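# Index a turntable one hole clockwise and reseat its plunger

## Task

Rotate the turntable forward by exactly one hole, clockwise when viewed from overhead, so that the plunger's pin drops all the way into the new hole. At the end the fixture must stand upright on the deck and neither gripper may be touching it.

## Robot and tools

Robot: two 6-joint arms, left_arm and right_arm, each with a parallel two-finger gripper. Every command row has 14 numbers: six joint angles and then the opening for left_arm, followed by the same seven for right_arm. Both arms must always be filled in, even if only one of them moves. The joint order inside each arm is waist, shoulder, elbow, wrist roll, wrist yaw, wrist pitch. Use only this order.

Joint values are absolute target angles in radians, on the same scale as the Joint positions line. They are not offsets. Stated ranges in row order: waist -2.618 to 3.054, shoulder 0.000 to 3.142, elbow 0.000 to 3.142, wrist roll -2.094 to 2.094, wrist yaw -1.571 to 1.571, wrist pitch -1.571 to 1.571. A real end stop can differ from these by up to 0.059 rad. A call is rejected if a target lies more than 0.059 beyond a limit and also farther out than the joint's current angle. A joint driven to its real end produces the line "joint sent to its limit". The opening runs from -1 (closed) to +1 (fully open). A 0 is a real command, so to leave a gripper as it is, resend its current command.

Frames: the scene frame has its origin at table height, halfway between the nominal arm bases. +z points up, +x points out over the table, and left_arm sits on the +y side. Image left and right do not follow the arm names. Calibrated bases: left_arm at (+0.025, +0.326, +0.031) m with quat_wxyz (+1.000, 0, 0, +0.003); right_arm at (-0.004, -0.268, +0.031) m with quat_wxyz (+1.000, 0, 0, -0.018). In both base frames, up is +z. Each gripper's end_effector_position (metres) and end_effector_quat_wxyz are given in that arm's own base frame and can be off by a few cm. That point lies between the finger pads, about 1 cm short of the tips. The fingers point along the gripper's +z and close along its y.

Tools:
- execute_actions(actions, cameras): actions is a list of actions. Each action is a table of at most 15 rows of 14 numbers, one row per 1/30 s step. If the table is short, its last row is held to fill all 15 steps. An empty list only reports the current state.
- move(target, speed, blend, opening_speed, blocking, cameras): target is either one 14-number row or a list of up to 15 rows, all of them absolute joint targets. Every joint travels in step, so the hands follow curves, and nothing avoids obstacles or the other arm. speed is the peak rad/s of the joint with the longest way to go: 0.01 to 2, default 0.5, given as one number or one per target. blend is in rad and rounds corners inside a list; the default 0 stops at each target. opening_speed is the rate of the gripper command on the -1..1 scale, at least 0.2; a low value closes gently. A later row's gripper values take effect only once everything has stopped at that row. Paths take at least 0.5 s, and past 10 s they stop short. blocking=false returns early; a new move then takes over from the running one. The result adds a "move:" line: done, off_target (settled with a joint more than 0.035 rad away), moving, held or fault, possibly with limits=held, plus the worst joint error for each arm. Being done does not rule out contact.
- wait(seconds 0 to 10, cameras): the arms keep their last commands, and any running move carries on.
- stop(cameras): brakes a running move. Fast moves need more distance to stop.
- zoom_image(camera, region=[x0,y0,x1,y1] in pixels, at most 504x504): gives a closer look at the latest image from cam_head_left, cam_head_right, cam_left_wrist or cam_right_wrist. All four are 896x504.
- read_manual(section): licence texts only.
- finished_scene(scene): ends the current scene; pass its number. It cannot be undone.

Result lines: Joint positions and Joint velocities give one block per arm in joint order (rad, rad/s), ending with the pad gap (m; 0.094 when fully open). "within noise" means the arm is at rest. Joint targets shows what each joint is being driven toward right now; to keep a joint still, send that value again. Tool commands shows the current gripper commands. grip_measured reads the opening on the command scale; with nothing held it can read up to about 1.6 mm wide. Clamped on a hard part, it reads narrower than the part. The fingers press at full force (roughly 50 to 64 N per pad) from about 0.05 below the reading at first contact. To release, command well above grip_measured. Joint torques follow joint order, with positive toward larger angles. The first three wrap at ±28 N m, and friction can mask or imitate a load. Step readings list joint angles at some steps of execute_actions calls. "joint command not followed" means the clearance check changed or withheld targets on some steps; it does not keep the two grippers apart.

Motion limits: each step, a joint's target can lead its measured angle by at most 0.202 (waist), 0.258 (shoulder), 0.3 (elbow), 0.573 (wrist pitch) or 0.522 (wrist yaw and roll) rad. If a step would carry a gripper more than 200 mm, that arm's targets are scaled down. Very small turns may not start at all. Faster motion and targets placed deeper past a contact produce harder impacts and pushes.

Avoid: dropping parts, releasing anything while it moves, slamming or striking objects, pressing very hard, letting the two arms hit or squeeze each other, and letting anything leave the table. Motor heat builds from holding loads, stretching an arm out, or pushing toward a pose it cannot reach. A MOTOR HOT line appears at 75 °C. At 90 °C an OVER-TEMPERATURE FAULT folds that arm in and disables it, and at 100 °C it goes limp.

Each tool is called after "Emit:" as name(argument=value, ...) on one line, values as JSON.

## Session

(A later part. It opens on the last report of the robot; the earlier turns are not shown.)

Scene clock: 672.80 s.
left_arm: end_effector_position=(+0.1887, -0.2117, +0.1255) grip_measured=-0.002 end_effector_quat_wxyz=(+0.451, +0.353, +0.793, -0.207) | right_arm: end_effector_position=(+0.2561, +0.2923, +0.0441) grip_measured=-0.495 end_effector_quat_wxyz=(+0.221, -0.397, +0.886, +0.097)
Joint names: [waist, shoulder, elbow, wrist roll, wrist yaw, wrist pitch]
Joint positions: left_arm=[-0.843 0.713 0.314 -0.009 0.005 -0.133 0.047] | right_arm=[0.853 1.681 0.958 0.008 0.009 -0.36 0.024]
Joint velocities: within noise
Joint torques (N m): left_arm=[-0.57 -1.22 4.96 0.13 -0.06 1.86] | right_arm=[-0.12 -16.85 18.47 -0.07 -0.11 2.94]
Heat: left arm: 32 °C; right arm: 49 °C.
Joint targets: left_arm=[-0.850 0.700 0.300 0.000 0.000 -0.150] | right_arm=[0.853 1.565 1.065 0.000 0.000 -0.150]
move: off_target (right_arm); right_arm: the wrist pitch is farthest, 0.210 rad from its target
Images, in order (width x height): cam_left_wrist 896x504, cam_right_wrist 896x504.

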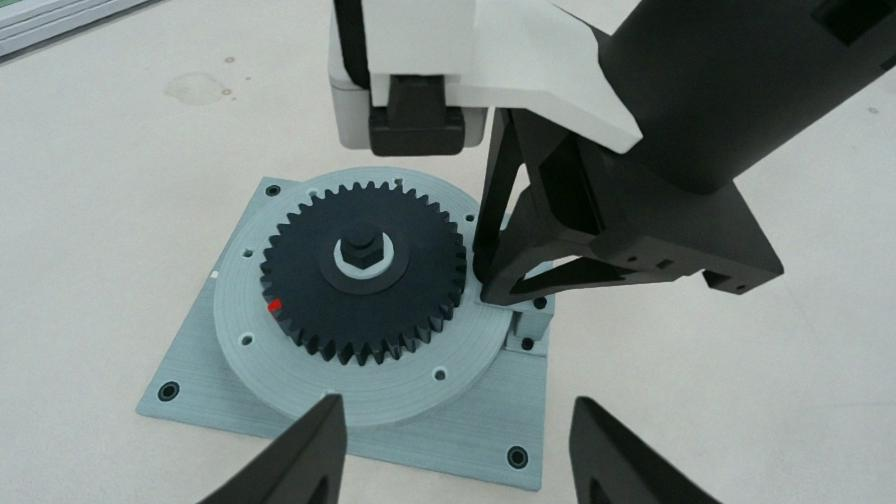

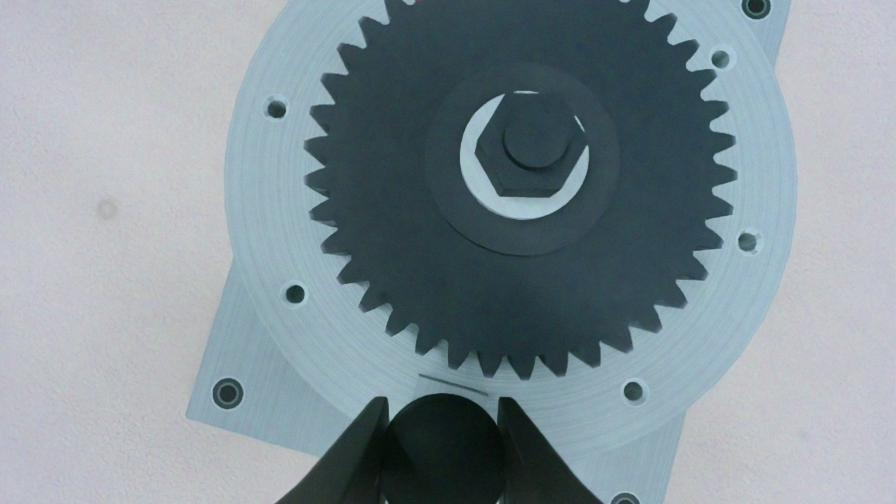

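Emit:
move(target=[[-0.85,0.7,0.3,0,0,-0.15,0,0.853,1.709,0.930,0,0,-0.335,-0.9],[-0.85,0.7,0.3,0,0,-0.15,0,0.853,1.709,0.930,0,0,-0.335,0.3]], speed=0.1, cameras=["cam_right_wrist","cam_left_wrist"])

Scene clock: 731.63 s.
left_arm: end_effector_position=(+0.1887, -0.2117, +0.1255) grip_measured=-0.002 end_effector_quat_wxyz=(+0.451, +0.353, +0.793, -0.207) | right_arm: end_effector_position=(+0.2543, +0.2902, +0.0356) grip_measured=+0.298 end_effector_quat_wxyz=(+0.216, -0.397, +0.887, +0.094)
Joint names: [waist, shoulder, elbow, wrist roll, wrist yaw, wrist pitch]
Joint positions: left_arm=[-0.843 0.713 0.314 -0.009 0.005 -0.133 0.047] | right_arm=[0.853 1.695 0.941 0.008 0.009 -0.342 0.061]
Joint velocities: within noise
Joint torques (N m): left_arm=[-0.58 -1.22 4.98 0.11 -0.06 1.86] | right_arm=[-0.12 -6.27 6.72 -0.07 -0.09 1.1]
Heat: left arm: 32 °C; right arm: 57 °C.
Joint targets: left_arm=[-0.850 0.700 0.300 0.000 0.000 -0.150] | right_arm=[0.853 1.709 0.930 0.000 0.000 -0.335]
move: done
Images, in order (width x height): cam_left_wrist 896x504, cam_right_wrist 896x504.

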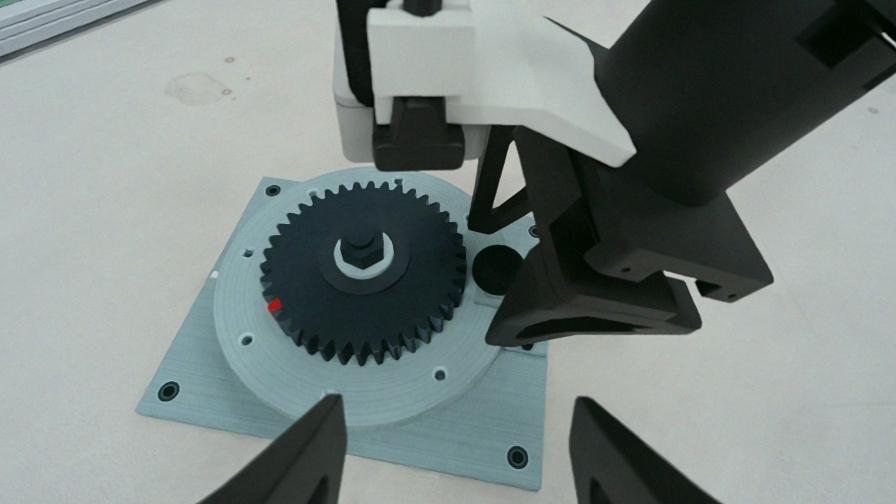

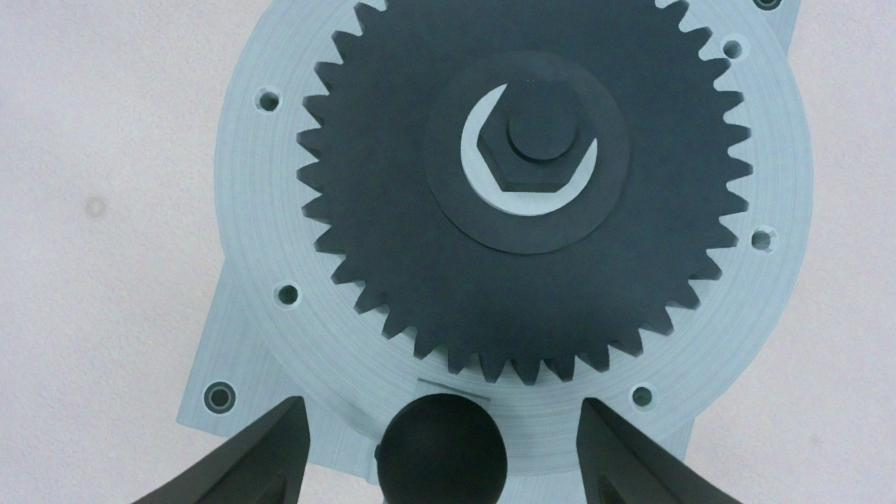

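Emit:
move(target=[[-0.85,0.7,0.3,0,0,-0.15,0,0.853,1.49,1.0,0,0,-0.605,0.3],[-0.85,0.7,0.3,0,0,-0.15,0,0.855,1.265,0.45,-0.5,0,0.10,0.0]], blend=[0.1,0], speed=0.6, cameras=["cam_right_wrist"])

Emit:
move(target=[-0.85,0.7,0.3,0,0,-0.15,0,0.855,1.612,0.535,-0.5,0,0.372,0.0], speed=0.3, cameras=["cam_right_wrist"])

Scene clock: 834.10 s.
left_arm: end_effector_position=(+0.1887, -0.2117, +0.1255) grip_measured=-0.002 end_effector_quat_wxyz=(+0.451, +0.353, +0.793, -0.207) | right_arm: end_effector_position=(+0.2244, +0.2560, +0.0655) grip_measured=+0.002 end_effector_quat_wxyz=(+0.400, -0.568, +0.716, +0.069)
Joint names: [waist, shoulder, elbow, wrist roll, wrist yaw, wrist pitch]
Joint positions: left_arm=[-0.843 0.713 0.314 -0.009 0.005 -0.133 0.047] | right_arm=[0.853 1.287 0.458 -0.492 0.009 0.095 0.047]
Joint velocities: within noise
Joint torques (N m): left_arm=[-0.57 -1.21 5 0.12 -0.07 1.85] | right_arm=[0.14 -5.53 7.24 -0.06 -0.11 1.53]
Heat: left arm: 33 °C; right arm: 43 °C.
Joint targets: left_arm=[-0.850 0.700 0.300 0.000 0.000 -0.150] | right_arm=[0.855 1.265 0.450 -0.500 0.000 0.100]
move: done
Images, in order (width x height): cam_right_wrist 896x504.

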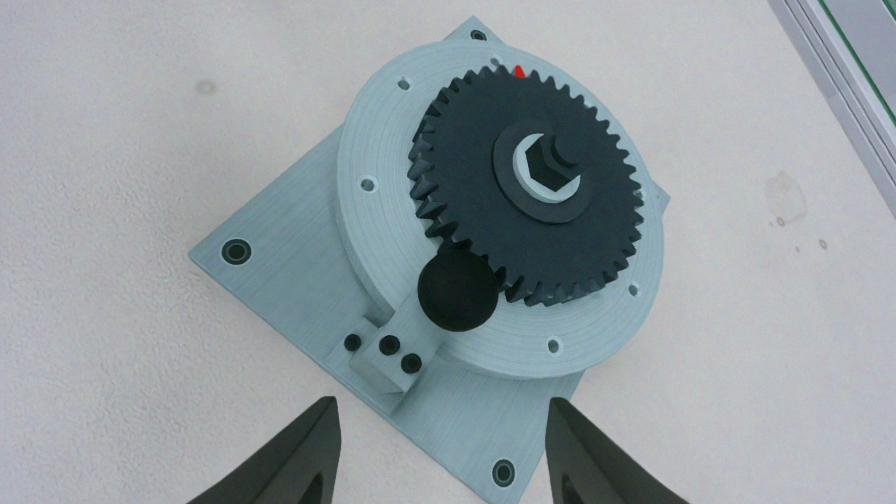

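Scene clock: 836.00 s.
left_arm: end_effector_position=(+0.1887, -0.2117, +0.1255) grip_measured=-0.002 end_effector_quat_wxyz=(+0.451, +0.353, +0.793, -0.207) | right_arm: end_effector_position=(+0.2509, +0.2872, +0.0295) grip_measured=+0.002 end_effector_quat_wxyz=(+0.406, -0.567, +0.714, +0.071)
Joint names: [waist, shoulder, elbow, wrist roll, wrist yaw, wrist pitch]
Joint positions: left_arm=[-0.843 0.713 0.314 -0.009 0.005 -0.133 0.047] | right_arm=[0.853 1.599 0.514 -0.492 0.006 0.363 0.047]
Joint velocities: within noise
Joint torques (N m): left_arm=[-0.58 -1.25 4.97 0.11 -0.07 1.85] | right_arm=[0.13 -4.9 8.92 -0.06 -0.07 1.55]
Heat: left arm: 33 °C; right arm: 43 °C.
Joint targets: left_arm=[-0.850 0.700 0.300 0.000 0.000 -0.150] | right_arm=[0.855 1.612 0.535 -0.500 0.000 0.372]
move: done
Images, in order (width x height): cam_right_wrist 896x504.

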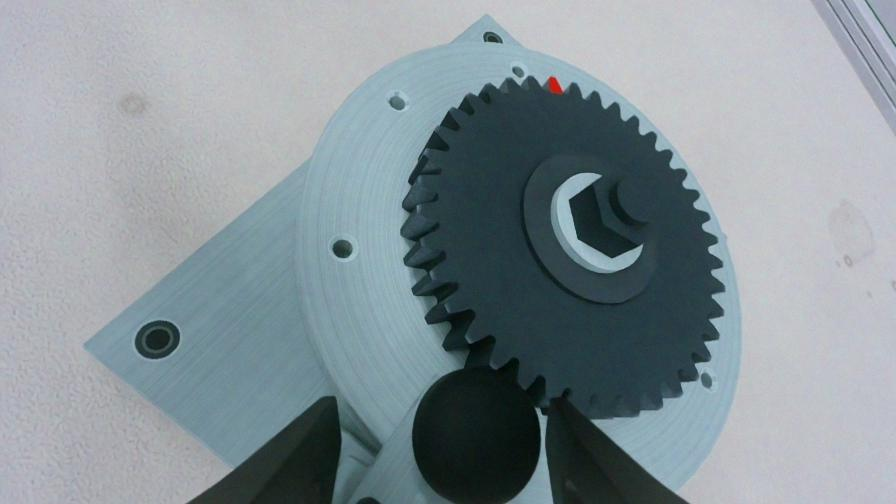

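Emit:
move(target=[-0.706,2.067,1.761,-2.051,0,-1.274,-0.1,0.84,1.604,0.543,-0.5,0,0.372,0.0], speed=0.6)

Scene clock: 849.53 s.
left_arm: end_effector_position=(+0.2986, -0.2577, +0.0862) grip_measured=-0.098 end_effector_quat_wxyz=(-0.002, -0.616, +0.788, -0.004) | right_arm: end_effector_position=(+0.2546, +0.2889, +0.0334) grip_measured=+0.002 end_effector_quat_wxyz=(+0.411, -0.564, +0.713, +0.071)
Joint names: [waist, shoulder, elbow, wrist roll, wrist yaw, wrist pitch]
Joint positions: left_arm=[-0.712 2.048 1.734 -2.04 0.005 -1.249 0.042] | right_arm=[0.848 1.599 0.523 -0.492 0.006 0.368 0.047]
Joint velocities: within noise
Joint torques (N m): left_arm=[0.49 -9.39 7.04 -0.11 -0.05 0.13] | right_arm=[-0.85 -5.48 8.92 -0.05 -0.07 1.53]
Heat: left arm: 32 °C; right arm: 42 °C.
Joint targets: left_arm=[-0.706 2.067 1.761 -2.051 0.000 -1.274] | right_arm=[0.840 1.604 0.543 -0.500 0.000 0.372]
move: done

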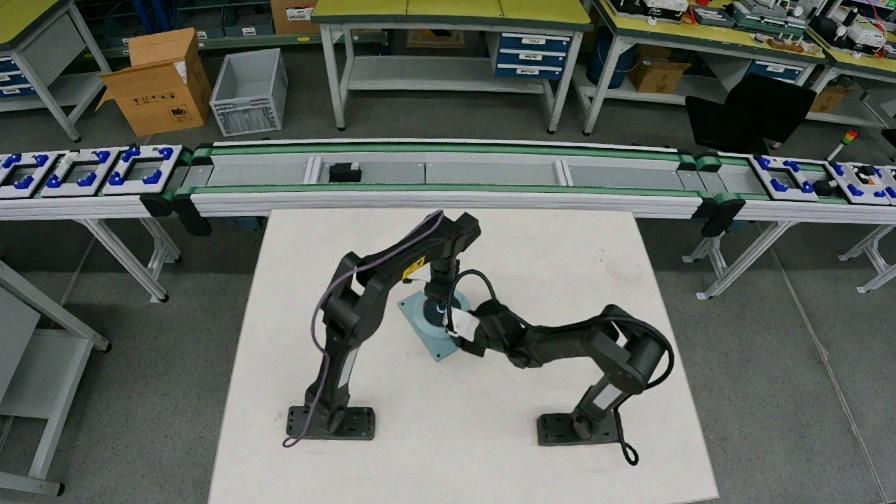

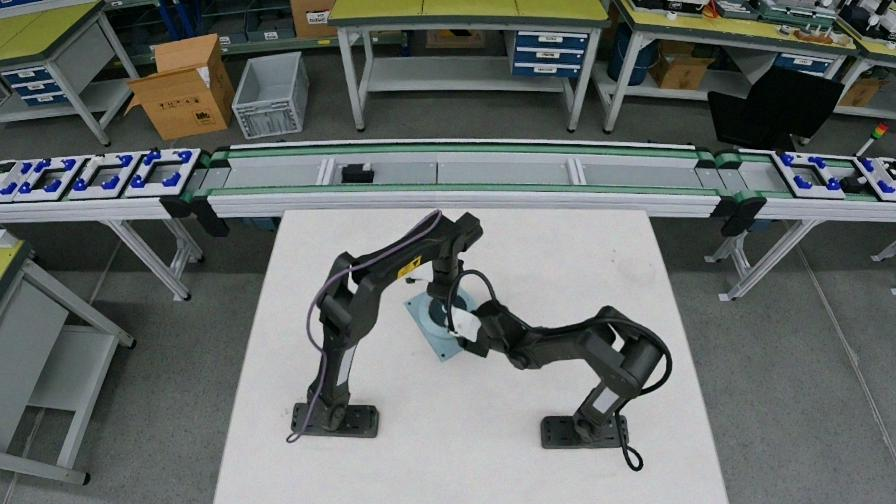

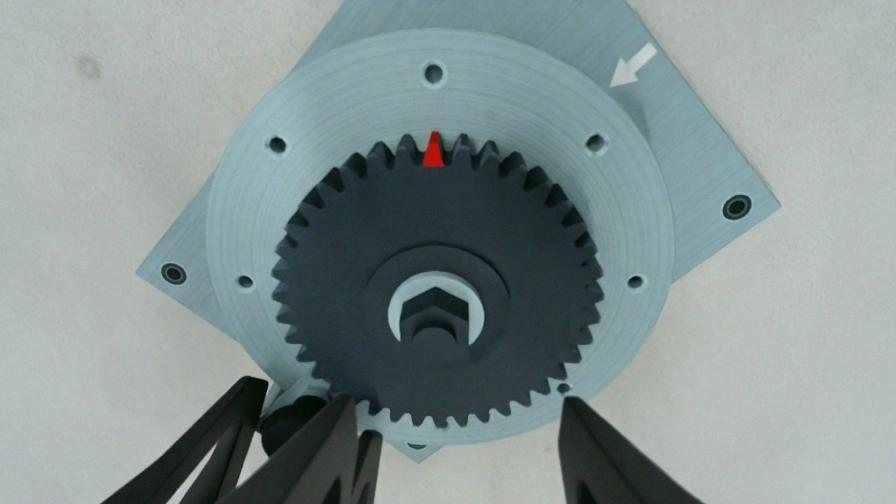

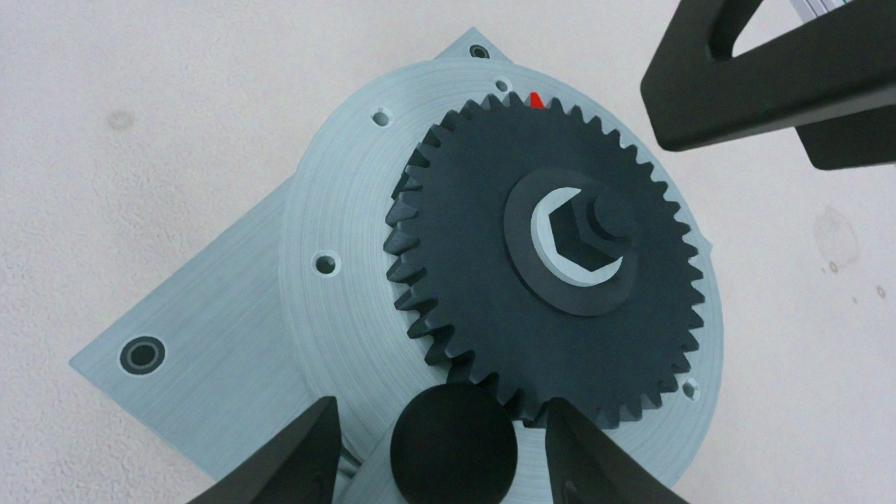

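Emit:
move(target=[[-0.714,2.098,1.578,-2.051,0,-1.069,-0.1,0.84,1.604,0.543,-0.5,0,0.372,0.0],[-0.714,2.098,1.578,-2.051,0,-1.069,-0.85,0.84,1.604,0.543,-0.5,0,0.372,-0.8]], speed=0.2, opening_speed=0.5, cameras=["cam_left_wrist","cam_right_wrist"])

Scene clock: 886.17 s.
left_arm: end_effector_position=(+0.2938, -0.2552, +0.0399) grip_measured=-0.481 end_effector_quat_wxyz=(-0.007, -0.617, +0.787, +0.006) | right_arm: end_effector_position=(+0.2551, +0.2906, +0.0352) grip_measured=-0.517 end_effector_quat_wxyz=(+0.415, -0.565, +0.709, +0.074)
Joint names: [waist, shoulder, elbow, wrist roll, wrist yaw, wrist pitch]
Joint positions: left_arm=[-0.712 2.077 1.592 -2.042 0.012 -1.099 0.024] | right_arm=[0.847 1.599 0.523 -0.497 -0.002 0.377 0.023]
Joint velocities: within noise
Joint torques (N m): left_arm=[-0.14 -9.25 3.74 -0.09 -0.11 0.74] | right_arm=[-0.75 -5.49 8.9 -0.02 -0.01 1.47]
Heat: left arm: 32 °C; right arm: 42 °C.
Joint targets: left_arm=[-0.714 2.098 1.578 -2.051 0.000 -1.069] | right_arm=[0.840 1.604 0.543 -0.500 0.000 0.372]
move: done
Images, in order (width x height): cam_left_wrist 896x504, cam_right_wrist 896x504.

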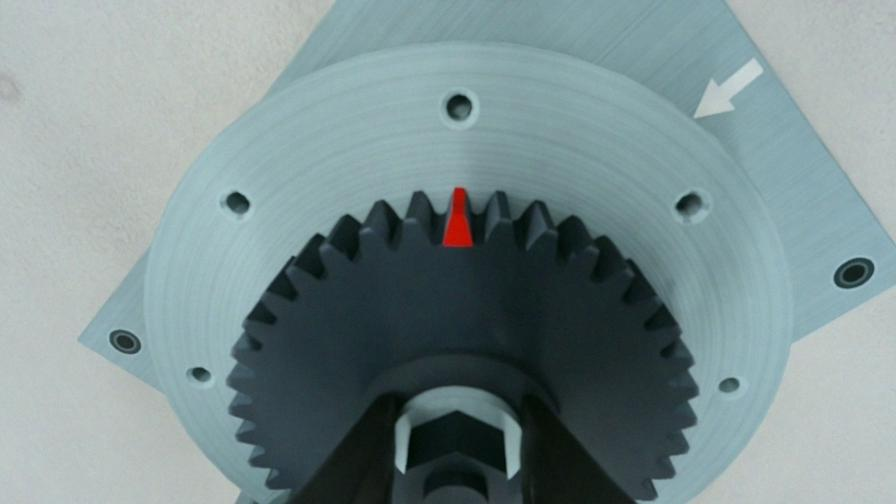

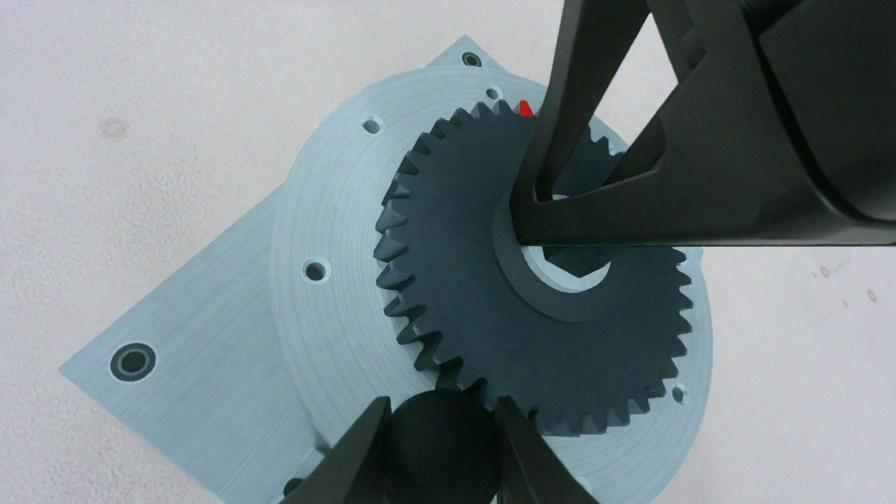

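Emit:
move(target=[[-0.714,2.098,1.578,-2.051,0,-1.069,-0.85,0.84,1.540,0.603,-0.5,0,0.50,-0.8],[-0.714,2.098,1.578,-2.051,0,-1.069,-0.85,0.84,1.462,0.660,-0.5,0,0.67,-0.8]], speed=0.15, blend=[0.05,0], cameras=["cam_left_wrist","cam_right_wrist"])

Scene clock: 894.57 s.
left_arm: end_effector_position=(+0.2938, -0.2552, +0.0399) grip_measured=-0.481 end_effector_quat_wxyz=(-0.007, -0.617, +0.787, +0.006) | right_arm: end_effector_position=(+0.2553, +0.2907, +0.0360) grip_measured=-0.517 end_effector_quat_wxyz=(+0.410, -0.567, +0.710, +0.073)
Joint names: [waist, shoulder, elbow, wrist roll, wrist yaw, wrist pitch]
Joint positions: left_arm=[-0.712 2.077 1.592 -2.042 0.012 -1.099 0.024] | right_arm=[0.847 1.595 0.536 -0.5 -0.002 0.349 0.023]
Joint velocities: within noise
Joint torques (N m): left_arm=[-0.13 -9.22 3.73 -0.1 -0.11 0.75] | right_arm=[-0.05 -5.93 7.15 0.02 -0.01 1.56]
Heat: left arm: 32 °C; right arm: 42 °C.
Joint targets: left_arm=[-0.714 2.098 1.578 -2.051 0.000 -1.069] | right_arm=[0.847 1.595 0.537 -0.500 -0.002 0.356]
move: held (right_arm; a check stopped the path); path passed 0 of 2 targets; limits=held; right_arm: the wrist pitch is farthest, 0.321 rad from its target
joint command not followed: on one or more control steps a check withheld the commanded joint targets of the right arm, and it was not sent them on those steps.
cause: the commanded joint targets, or the way to them, would bring a part of the robot too close to another arm (this arm's fingers and the left arm's wrist (the part past the wrist yaw), along the way the arms are being sent, or toward where that arm still pushes).
Images, in order (width x height): cam_left_wrist 896x504, cam_right_wrist 896x504.

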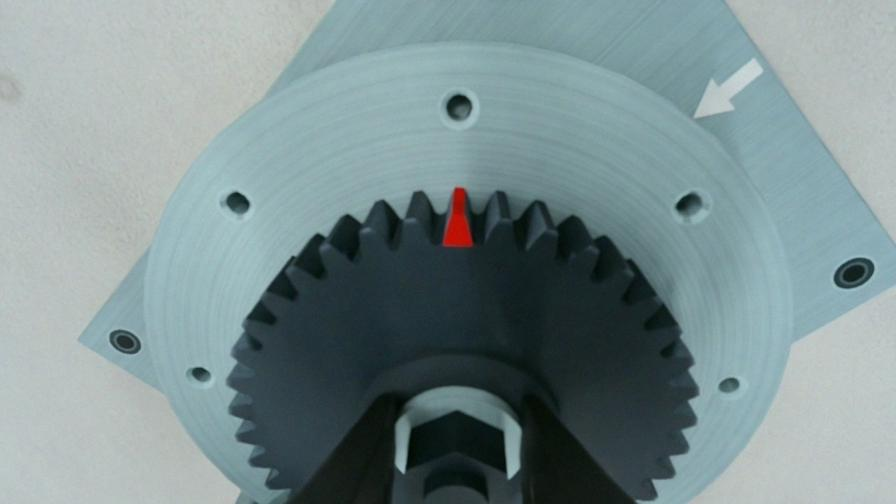

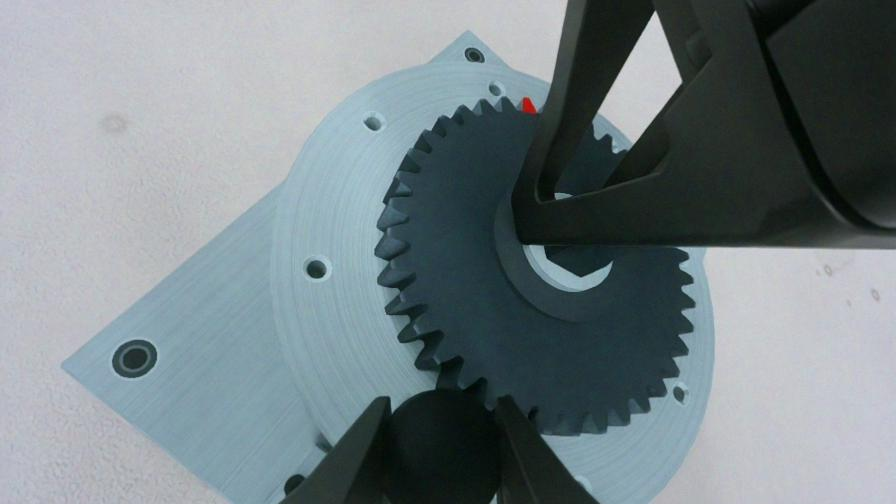

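Emit:
move(target=[[-0.714,2.098,1.578,-2.051,0,-1.069,-0.1,0.847,1.595,0.537,-0.5,0,0.356,-0.8],[-0.706,2.067,1.761,-2.051,0,-1.274,-0.1,0.847,1.595,0.537,-0.5,0,0.356,-0.8],[-0.29,1.91,1.40,-1.627,0.549,-1.04,-0.1,0.847,1.595,0.537,-0.5,0,0.356,-0.8]], speed=0.5, blend=[0,0.1,0], cameras=["cam_left_wrist","cam_right_wrist","cam_head_left"])

Scene clock: 1124.87 s.
left_arm: end_effector_position=(+0.3148, -0.1875, +0.0682) grip_measured=-0.102 end_effector_quat_wxyz=(-0.222, -0.604, +0.752, -0.146) | right_arm: end_effector_position=(+0.2553, +0.2907, +0.0360) grip_measured=-0.517 end_effector_quat_wxyz=(+0.410, -0.567, +0.710, +0.073)
Joint names: [waist, shoulder, elbow, wrist roll, wrist yaw, wrist pitch]
Joint positions: left_arm=[-0.288 1.947 1.414 -1.638 0.537 -1.052 0.042] | right_arm=[0.847 1.595 0.536 -0.5 -0.002 0.349 0.023]
Joint velocities: within noise
Joint torques (N m): left_arm=[-0.16 -13.44 3.69 0.14 0.34 0.51] | right_arm=[0.01 -5.93 7.12 0.02 0 1.56]
Heat: left arm: 34 °C; right arm: 39 °C.
Joint targets: left_arm=[-0.290 1.910 1.400 -1.627 0.549 -1.040] | right_arm=[0.847 1.595 0.537 -0.500 0.000 0.356]
move: off_target (left_arm); left_arm: the shoulder is farthest, 0.037 rad from its target
Images, in order (width x height): cam_head_left 896x504, cam_left_wrist 896x504, cam_right_wrist 896x504.

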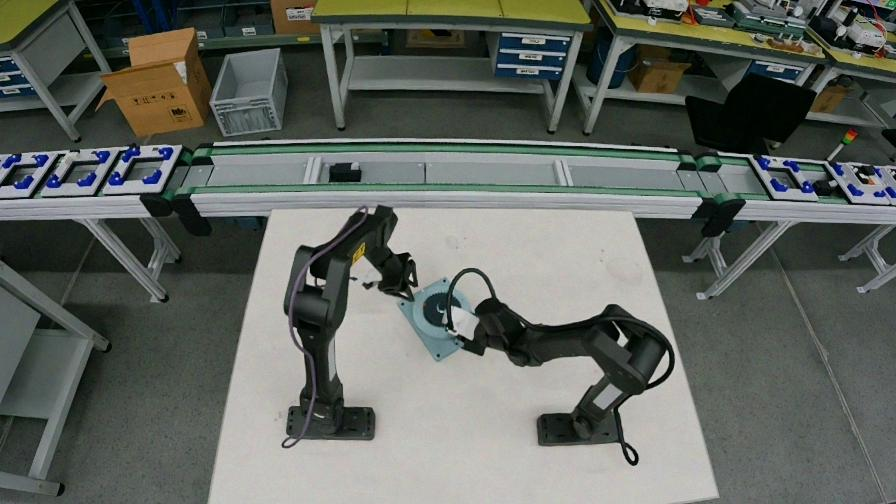

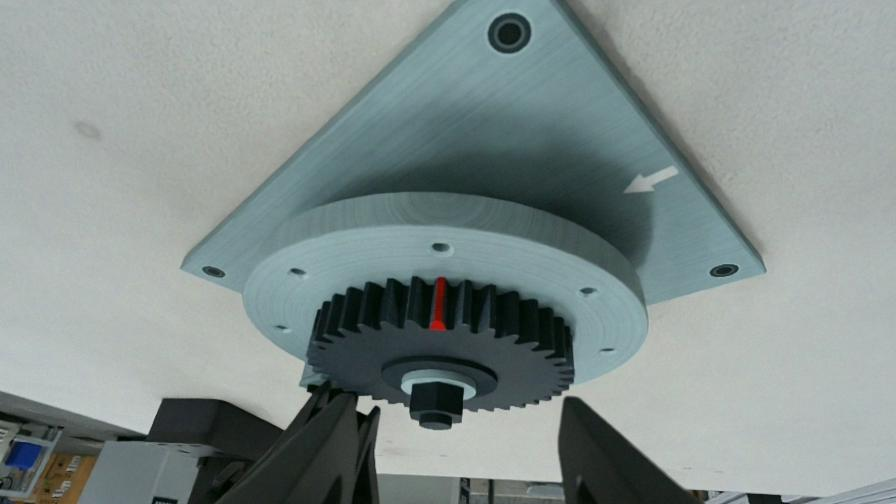

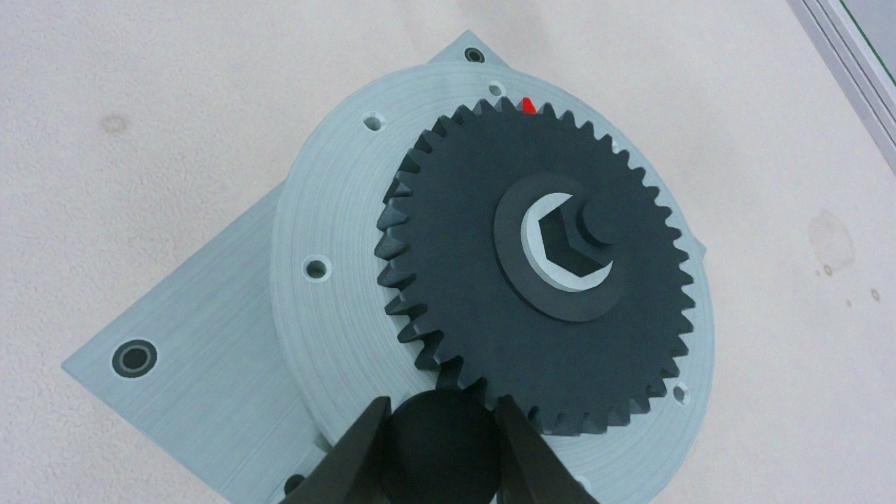

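Emit:
move(target=[-0.392,1.845,1.39,-1.749,0.550,-1.005,-0.1,0.847,1.595,0.537,-0.5,0,0.356,-0.8], speed=0.5, cameras=["cam_left_wrist"])

Scene clock: 1164.53 s.
left_arm: end_effector_position=(+0.3010, -0.2235, +0.0917) grip_measured=-0.102 end_effector_quat_wxyz=(-0.214, -0.590, +0.760, -0.166) | right_arm: end_effector_position=(+0.2553, +0.2907, +0.0360) grip_measured=-0.517 end_effector_quat_wxyz=(+0.410, -0.567, +0.710, +0.073)
Joint names: [waist, shoulder, elbow, wrist roll, wrist yaw, wrist pitch]
Joint positions: left_arm=[-0.393 1.874 1.406 -1.738 0.543 -1.017 0.042] | right_arm=[0.847 1.595 0.536 -0.5 -0.002 0.349 0.023]
Joint velocities: within noise
Joint torques (N m): left_arm=[0.09 -12.27 3.73 -0.13 0.31 0.71] | right_arm=[-0.09 -5.9 7.09 0.01 0 1.55]
Heat: left arm: 38 °C; right arm: 39 °C.
Joint targets: left_arm=[-0.392 1.845 1.390 -1.749 0.550 -1.005] | right_arm=[0.847 1.595 0.537 -0.500 0.000 0.356]
move: done
Images, in order (width x height): cam_left_wrist 896x504.

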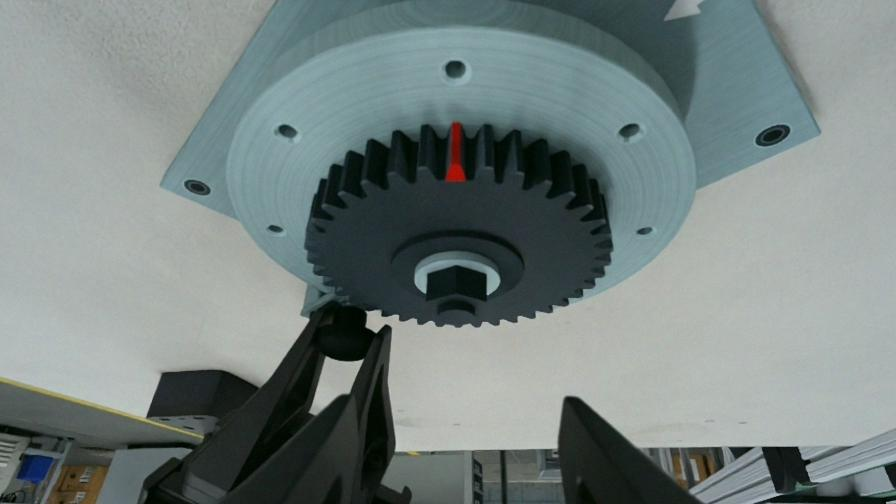

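Emit:
move(target=[-0.48,1.970,1.288,-1.861,0.539,-0.750,-0.1,0.847,1.595,0.537,-0.5,0,0.356,-0.8], speed=0.2, cameras=["cam_left_wrist"])

Scene clock: 1182.60 s.
left_arm: end_effector_position=(+0.3006, -0.2563, +0.0429) grip_measured=-0.102 end_effector_quat_wxyz=(-0.215, -0.594, +0.755, -0.176) | right_arm: end_effector_position=(+0.2553, +0.2907, +0.0360) grip_measured=-0.517 end_effector_quat_wxyz=(+0.410, -0.567, +0.710, +0.073)
Joint names: [waist, shoulder, elbow, wrist roll, wrist yaw, wrist pitch]
Joint positions: left_arm=[-0.474 1.952 1.301 -1.85 0.542 -0.761 0.042] | right_arm=[0.847 1.595 0.536 -0.5 -0.002 0.349 0.023]
Joint velocities: within noise
Joint torques (N m): left_arm=[-0.5 -8.32 3.82 -0.11 0.23 0.89] | right_arm=[-0.06 -5.89 7.12 0.02 0 1.56]
Heat: left arm: 37 °C; right arm: 39 °C.
Joint targets: left_arm=[-0.480 1.970 1.288 -1.861 0.539 -0.750] | right_arm=[0.847 1.595 0.537 -0.500 0.000 0.356]
move: done
Images, in order (width x height): cam_left_wrist 896x504.

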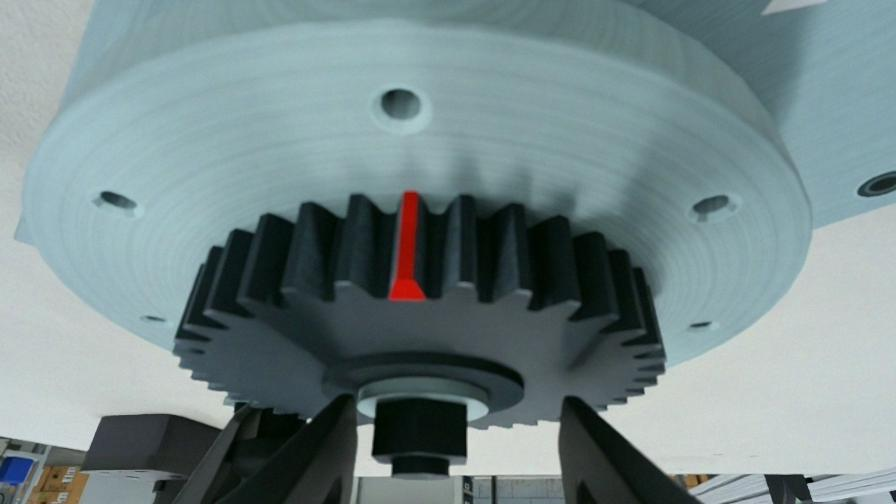

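Emit:
move(target=[-0.485,1.937,1.252,-1.861,0.539,-0.739,-0.1,0.847,1.595,0.537,-0.5,0,0.356,-0.8], speed=0.2, cameras=["cam_left_wrist"])

Scene clock: 1192.70 s.
left_arm: end_effector_position=(+0.2957, -0.2576, +0.0394) grip_measured=-0.102 end_effector_quat_wxyz=(-0.223, -0.593, +0.753, -0.177) | right_arm: end_effector_position=(+0.2553, +0.2907, +0.0360) grip_measured=-0.517 end_effector_quat_wxyz=(+0.410, -0.567, +0.710, +0.073)
Joint names: [waist, shoulder, elbow, wrist roll, wrist yaw, wrist pitch]
Joint positions: left_arm=[-0.476 1.95 1.277 -1.854 0.558 -0.743 0.042] | right_arm=[0.847 1.595 0.536 -0.5 -0.002 0.349 0.023]
Joint velocities: within noise
Joint torques (N m): left_arm=[-0.7 -11.12 2.77 -0.07 0.09 0.75] | right_arm=[-0.09 -5.93 7.1 0.02 -0.01 1.56]
Heat: left arm: 36 °C; right arm: 39 °C.
Joint targets: left_arm=[-0.485 1.937 1.252 -1.861 0.539 -0.739] | right_arm=[0.847 1.595 0.537 -0.500 0.000 0.356]
move: done
Images, in order (width x height): cam_left_wrist 896x504.

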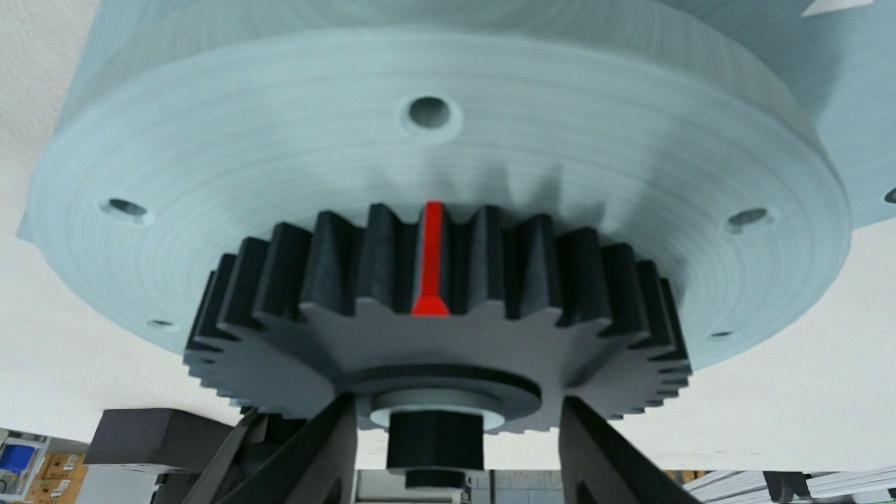

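Emit:
move(target=[-0.488,1.930,1.240,-1.861,0.539,-0.735,-0.85,0.847,1.595,0.537,-0.5,0,0.356,-0.8], speed=0.2, opening_speed=0.4, cameras=["cam_left_wrist","cam_right_wrist"])

Scene clock: 1205.03 s.
left_arm: end_effector_position=(+0.2916, -0.2572, +0.0426) grip_measured=-0.639 end_effector_quat_wxyz=(-0.224, -0.591, +0.753, -0.179) | right_arm: end_effector_position=(+0.2553, +0.2907, +0.0360) grip_measured=-0.517 end_effector_quat_wxyz=(+0.410, -0.567, +0.710, +0.073)
Joint names: [waist, shoulder, elbow, wrist roll, wrist yaw, wrist pitch]
Joint positions: left_arm=[-0.478 1.931 1.261 -1.855 0.563 -0.742 0.017] | right_arm=[0.847 1.595 0.536 -0.5 -0.002 0.349 0.023]
Joint velocities: within noise
Joint torques (N m): left_arm=[-0.83 -9.8 3.14 -0.05 0.05 0.8] | right_arm=[-0.09 -5.87 7.13 0.03 -0.01 1.57]
Heat: left arm: 37 °C; right arm: 39 °C.
Joint targets: left_arm=[-0.488 1.930 1.240 -1.861 0.539 -0.735] | right_arm=[0.847 1.595 0.537 -0.500 0.000 0.356]
move: done
Images, in order (width x height): cam_left_wrist 896x504, cam_right_wrist 896x504.

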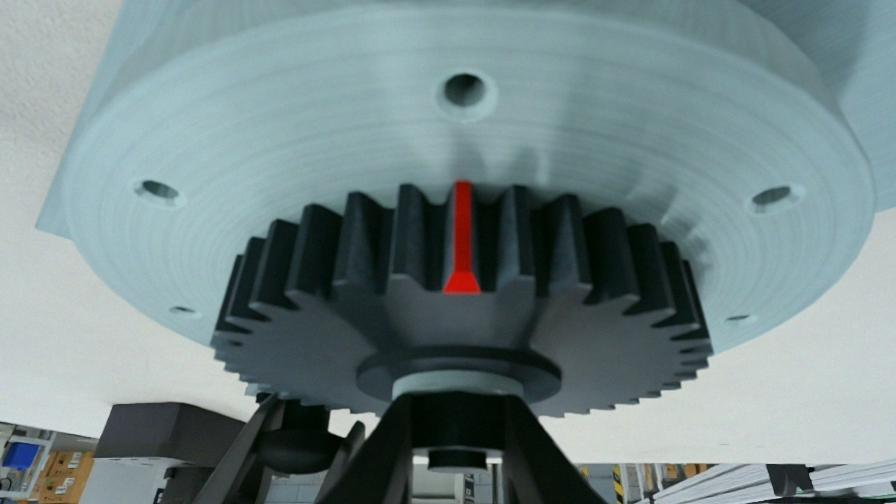

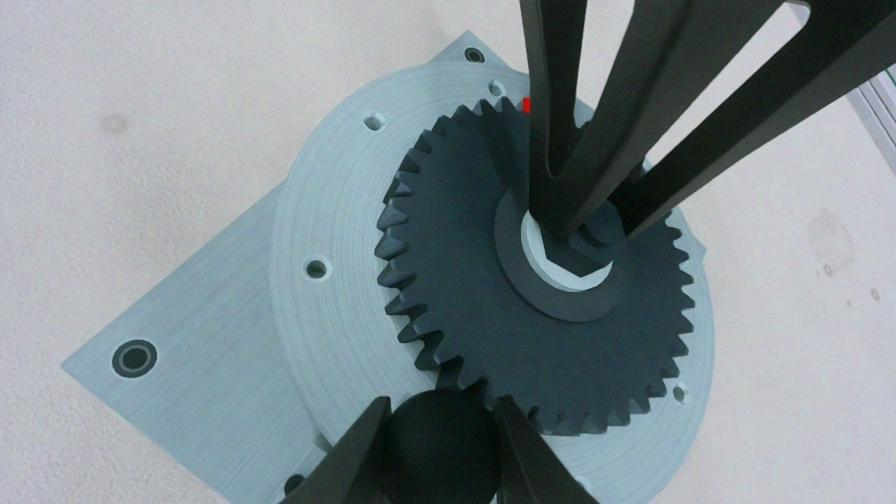

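Emit:
move(target=[[-0.488,1.930,1.240,-1.861,0.539,-0.735,-0.1,0.847,1.595,0.537,-0.5,0,0.356,-0.8],[-0.510,1.950,1.243,-1.870,0.531,-0.72,-0.1,0.847,1.595,0.537,-0.5,0,0.356,-0.8]], speed=0.2, cameras=["cam_left_wrist","cam_right_wrist"])

Scene clock: 1224.93 s.
left_arm: end_effector_position=(+0.2903, -0.2607, +0.0395) grip_measured=-0.101 end_effector_quat_wxyz=(-0.214, -0.586, +0.761, -0.178) | right_arm: end_effector_position=(+0.2553, +0.2907, +0.0360) grip_measured=-0.517 end_effector_quat_wxyz=(+0.410, -0.567, +0.710, +0.073)
Joint names: [waist, shoulder, elbow, wrist roll, wrist yaw, wrist pitch]
Joint positions: left_arm=[-0.498 1.931 1.255 -1.858 0.539 -0.724 0.042] | right_arm=[0.847 1.595 0.536 -0.5 -0.002 0.349 0.023]
Joint velocities: within noise
Joint torques (N m): left_arm=[-1.06 -7.95 3.84 -0.12 0.18 0.79] | right_arm=[-0.05 -5.89 7.16 0.02 0 1.55]
Heat: left arm: 35 °C; right arm: 39 °C.
Joint targets: left_arm=[-0.510 1.950 1.243 -1.870 0.531 -0.720] | right_arm=[0.847 1.595 0.537 -0.500 0.000 0.356]
move: done
Images, in order (width x height): cam_left_wrist 896x504, cam_right_wrist 896x504.

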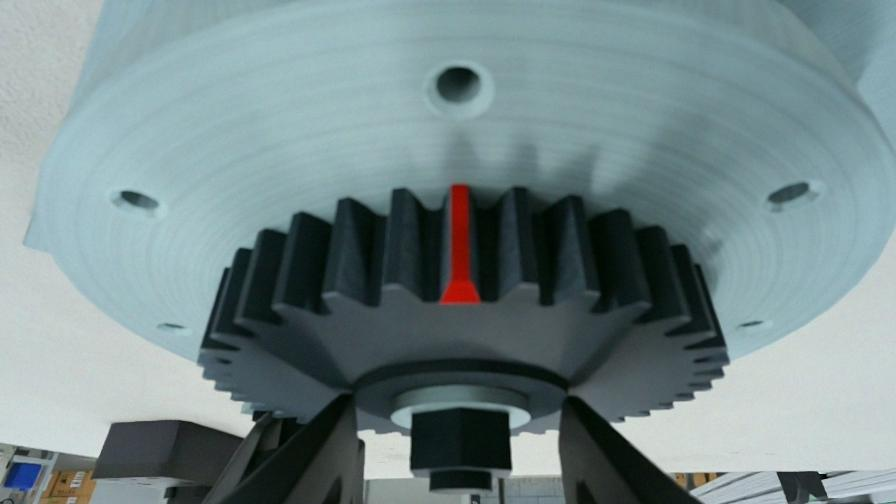

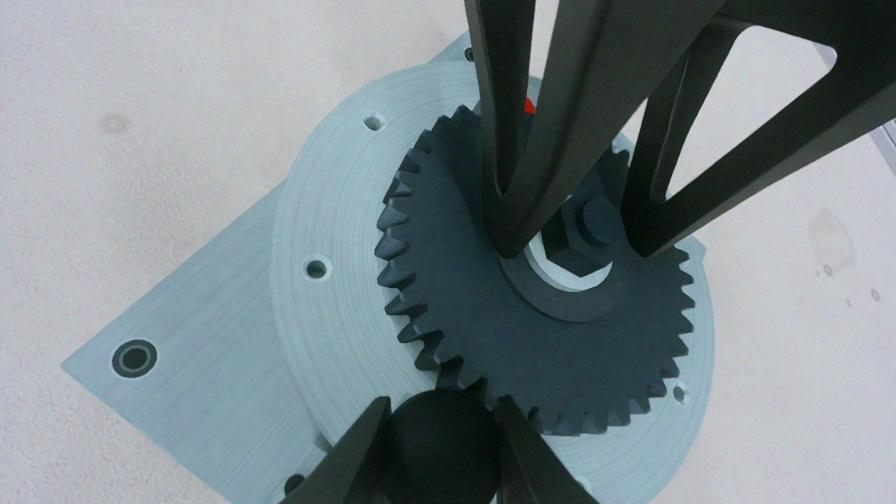

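Emit:
move(target=[[-0.528,1.960,1.257,-1.880,0.529,-0.72,-0.1,0.847,1.595,0.537,-0.5,0,0.356,-0.8],[-0.528,1.960,1.257,-1.880,0.529,-0.72,-0.85,0.847,1.595,0.537,-0.5,0,0.356,-0.8]], speed=0.2, opening_speed=0.4, cameras=["cam_left_wrist","cam_right_wrist"])

Scene clock: 1234.27 s.
left_arm: end_effector_position=(+0.2883, -0.2691, +0.0404) grip_measured=-0.488 end_effector_quat_wxyz=(-0.214, -0.580, +0.764, -0.183) | right_arm: end_effector_position=(+0.2554, +0.2907, +0.0360) grip_measured=-0.517 end_effector_quat_wxyz=(+0.410, -0.567, +0.710, +0.072)
Joint names: [waist, shoulder, elbow, wrist roll, wrist yaw, wrist pitch]
Joint positions: left_arm=[-0.519 1.931 1.255 -1.871 0.541 -0.705 0.024] | right_arm=[0.847 1.595 0.536 -0.5 -0.001 0.349 0.023]
Joint velocities: within noise
Joint torques (N m): left_arm=[-0.81 -7.13 4.85 -0.09 0.14 0.61] | right_arm=[-0.09 -5.9 7.15 0.02 0 1.56]
Heat: left arm: 35 °C; right arm: 39 °C.
Joint targets: left_arm=[-0.528 1.960 1.257 -1.880 0.529 -0.720] | right_arm=[0.847 1.595 0.537 -0.500 0.000 0.356]
move: done
Images, in order (width x height): cam_left_wrist 896x504, cam_right_wrist 896x504.

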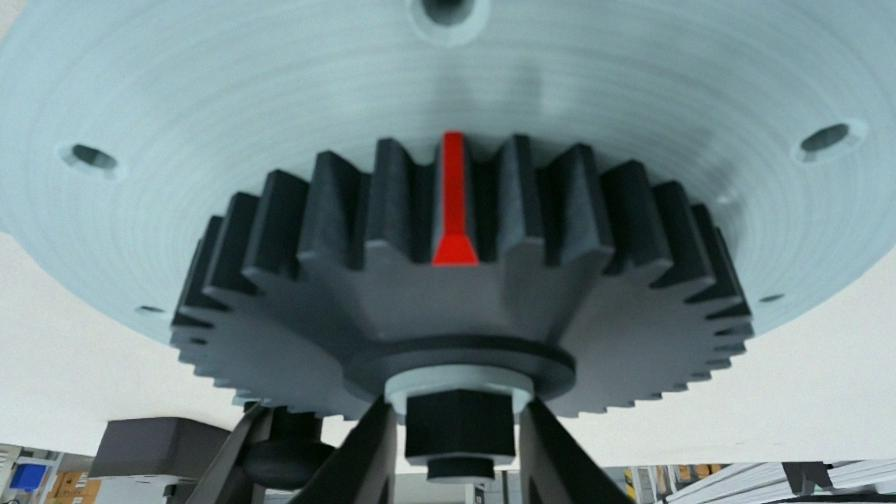

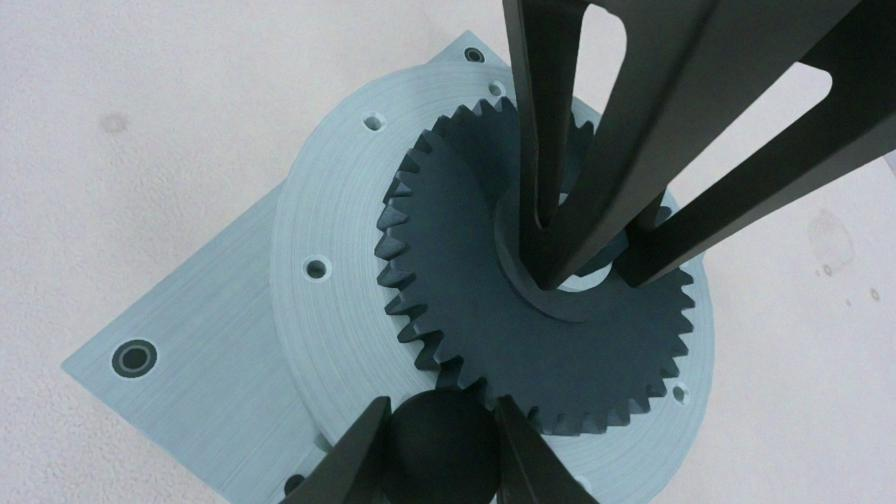

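Emit:
move(target=[[-0.528,1.960,1.257,-1.880,0.529,-0.72,-0.85,0.847,1.54,0.600,-0.5,0,0.50,-0.8],[-0.528,1.960,1.257,-1.880,0.529,-0.72,-0.85,0.847,1.462,0.660,-0.5,0,0.67,-0.8]], speed=0.2, blend=[0.05,0], cameras=["cam_left_wrist","cam_right_wrist"])

Scene clock: 1251.20 s.
left_arm: end_effector_position=(+0.2883, -0.2691, +0.0404) grip_measured=-0.488 end_effector_quat_wxyz=(-0.214, -0.580, +0.764, -0.183) | right_arm: end_effector_position=(+0.2573, +0.2928, +0.0437) grip_measured=-0.518 end_effector_quat_wxyz=(+0.419, -0.565, +0.707, +0.073)
Joint names: [waist, shoulder, elbow, wrist roll, wrist yaw, wrist pitch]
Joint positions: left_arm=[-0.519 1.931 1.255 -1.871 0.541 -0.705 0.024] | right_arm=[0.847 1.579 0.543 -0.501 -0.001 0.343 0.023]
Joint velocities: within noise
Joint torques (N m): left_arm=[-0.8 -7.12 4.88 -0.1 0.14 0.6] | right_arm=[-0.1 -15.24 18.71 0.04 0 4.49]
Heat: left arm: 34 °C; right arm: 40 °C.
Joint targets: left_arm=[-0.528 1.960 1.257 -1.880 0.529 -0.720] | right_arm=[0.847 1.462 0.660 -0.500 0.000 0.670]
move: off_target (right_arm); right_arm: the wrist pitch is farthest, 0.327 rad from its target
Images, in order (width x height): cam_left_wrist 896x504, cam_right_wrist 896x504.

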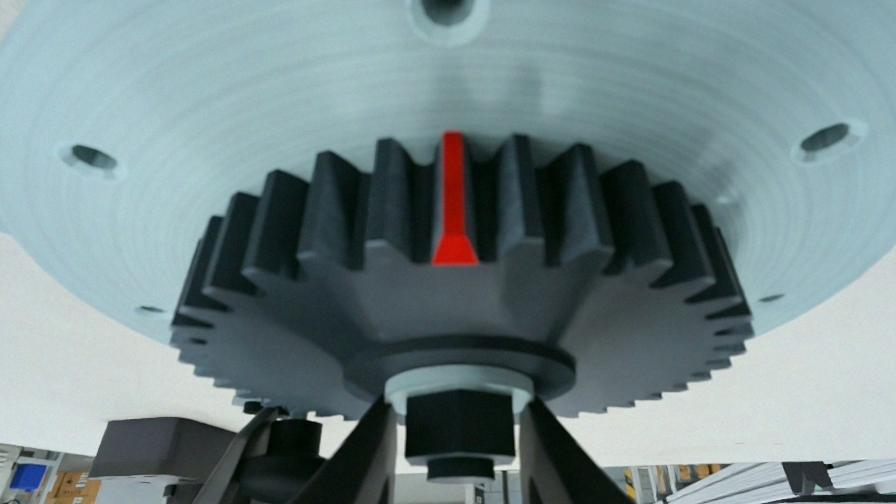

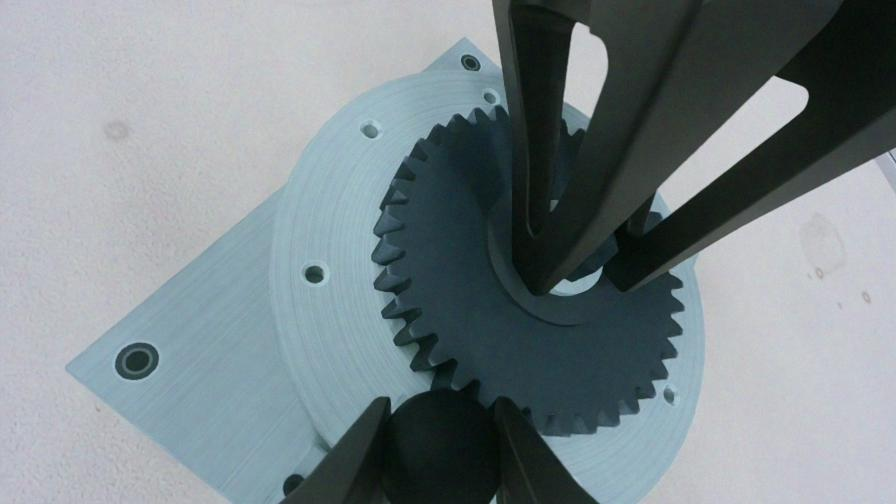

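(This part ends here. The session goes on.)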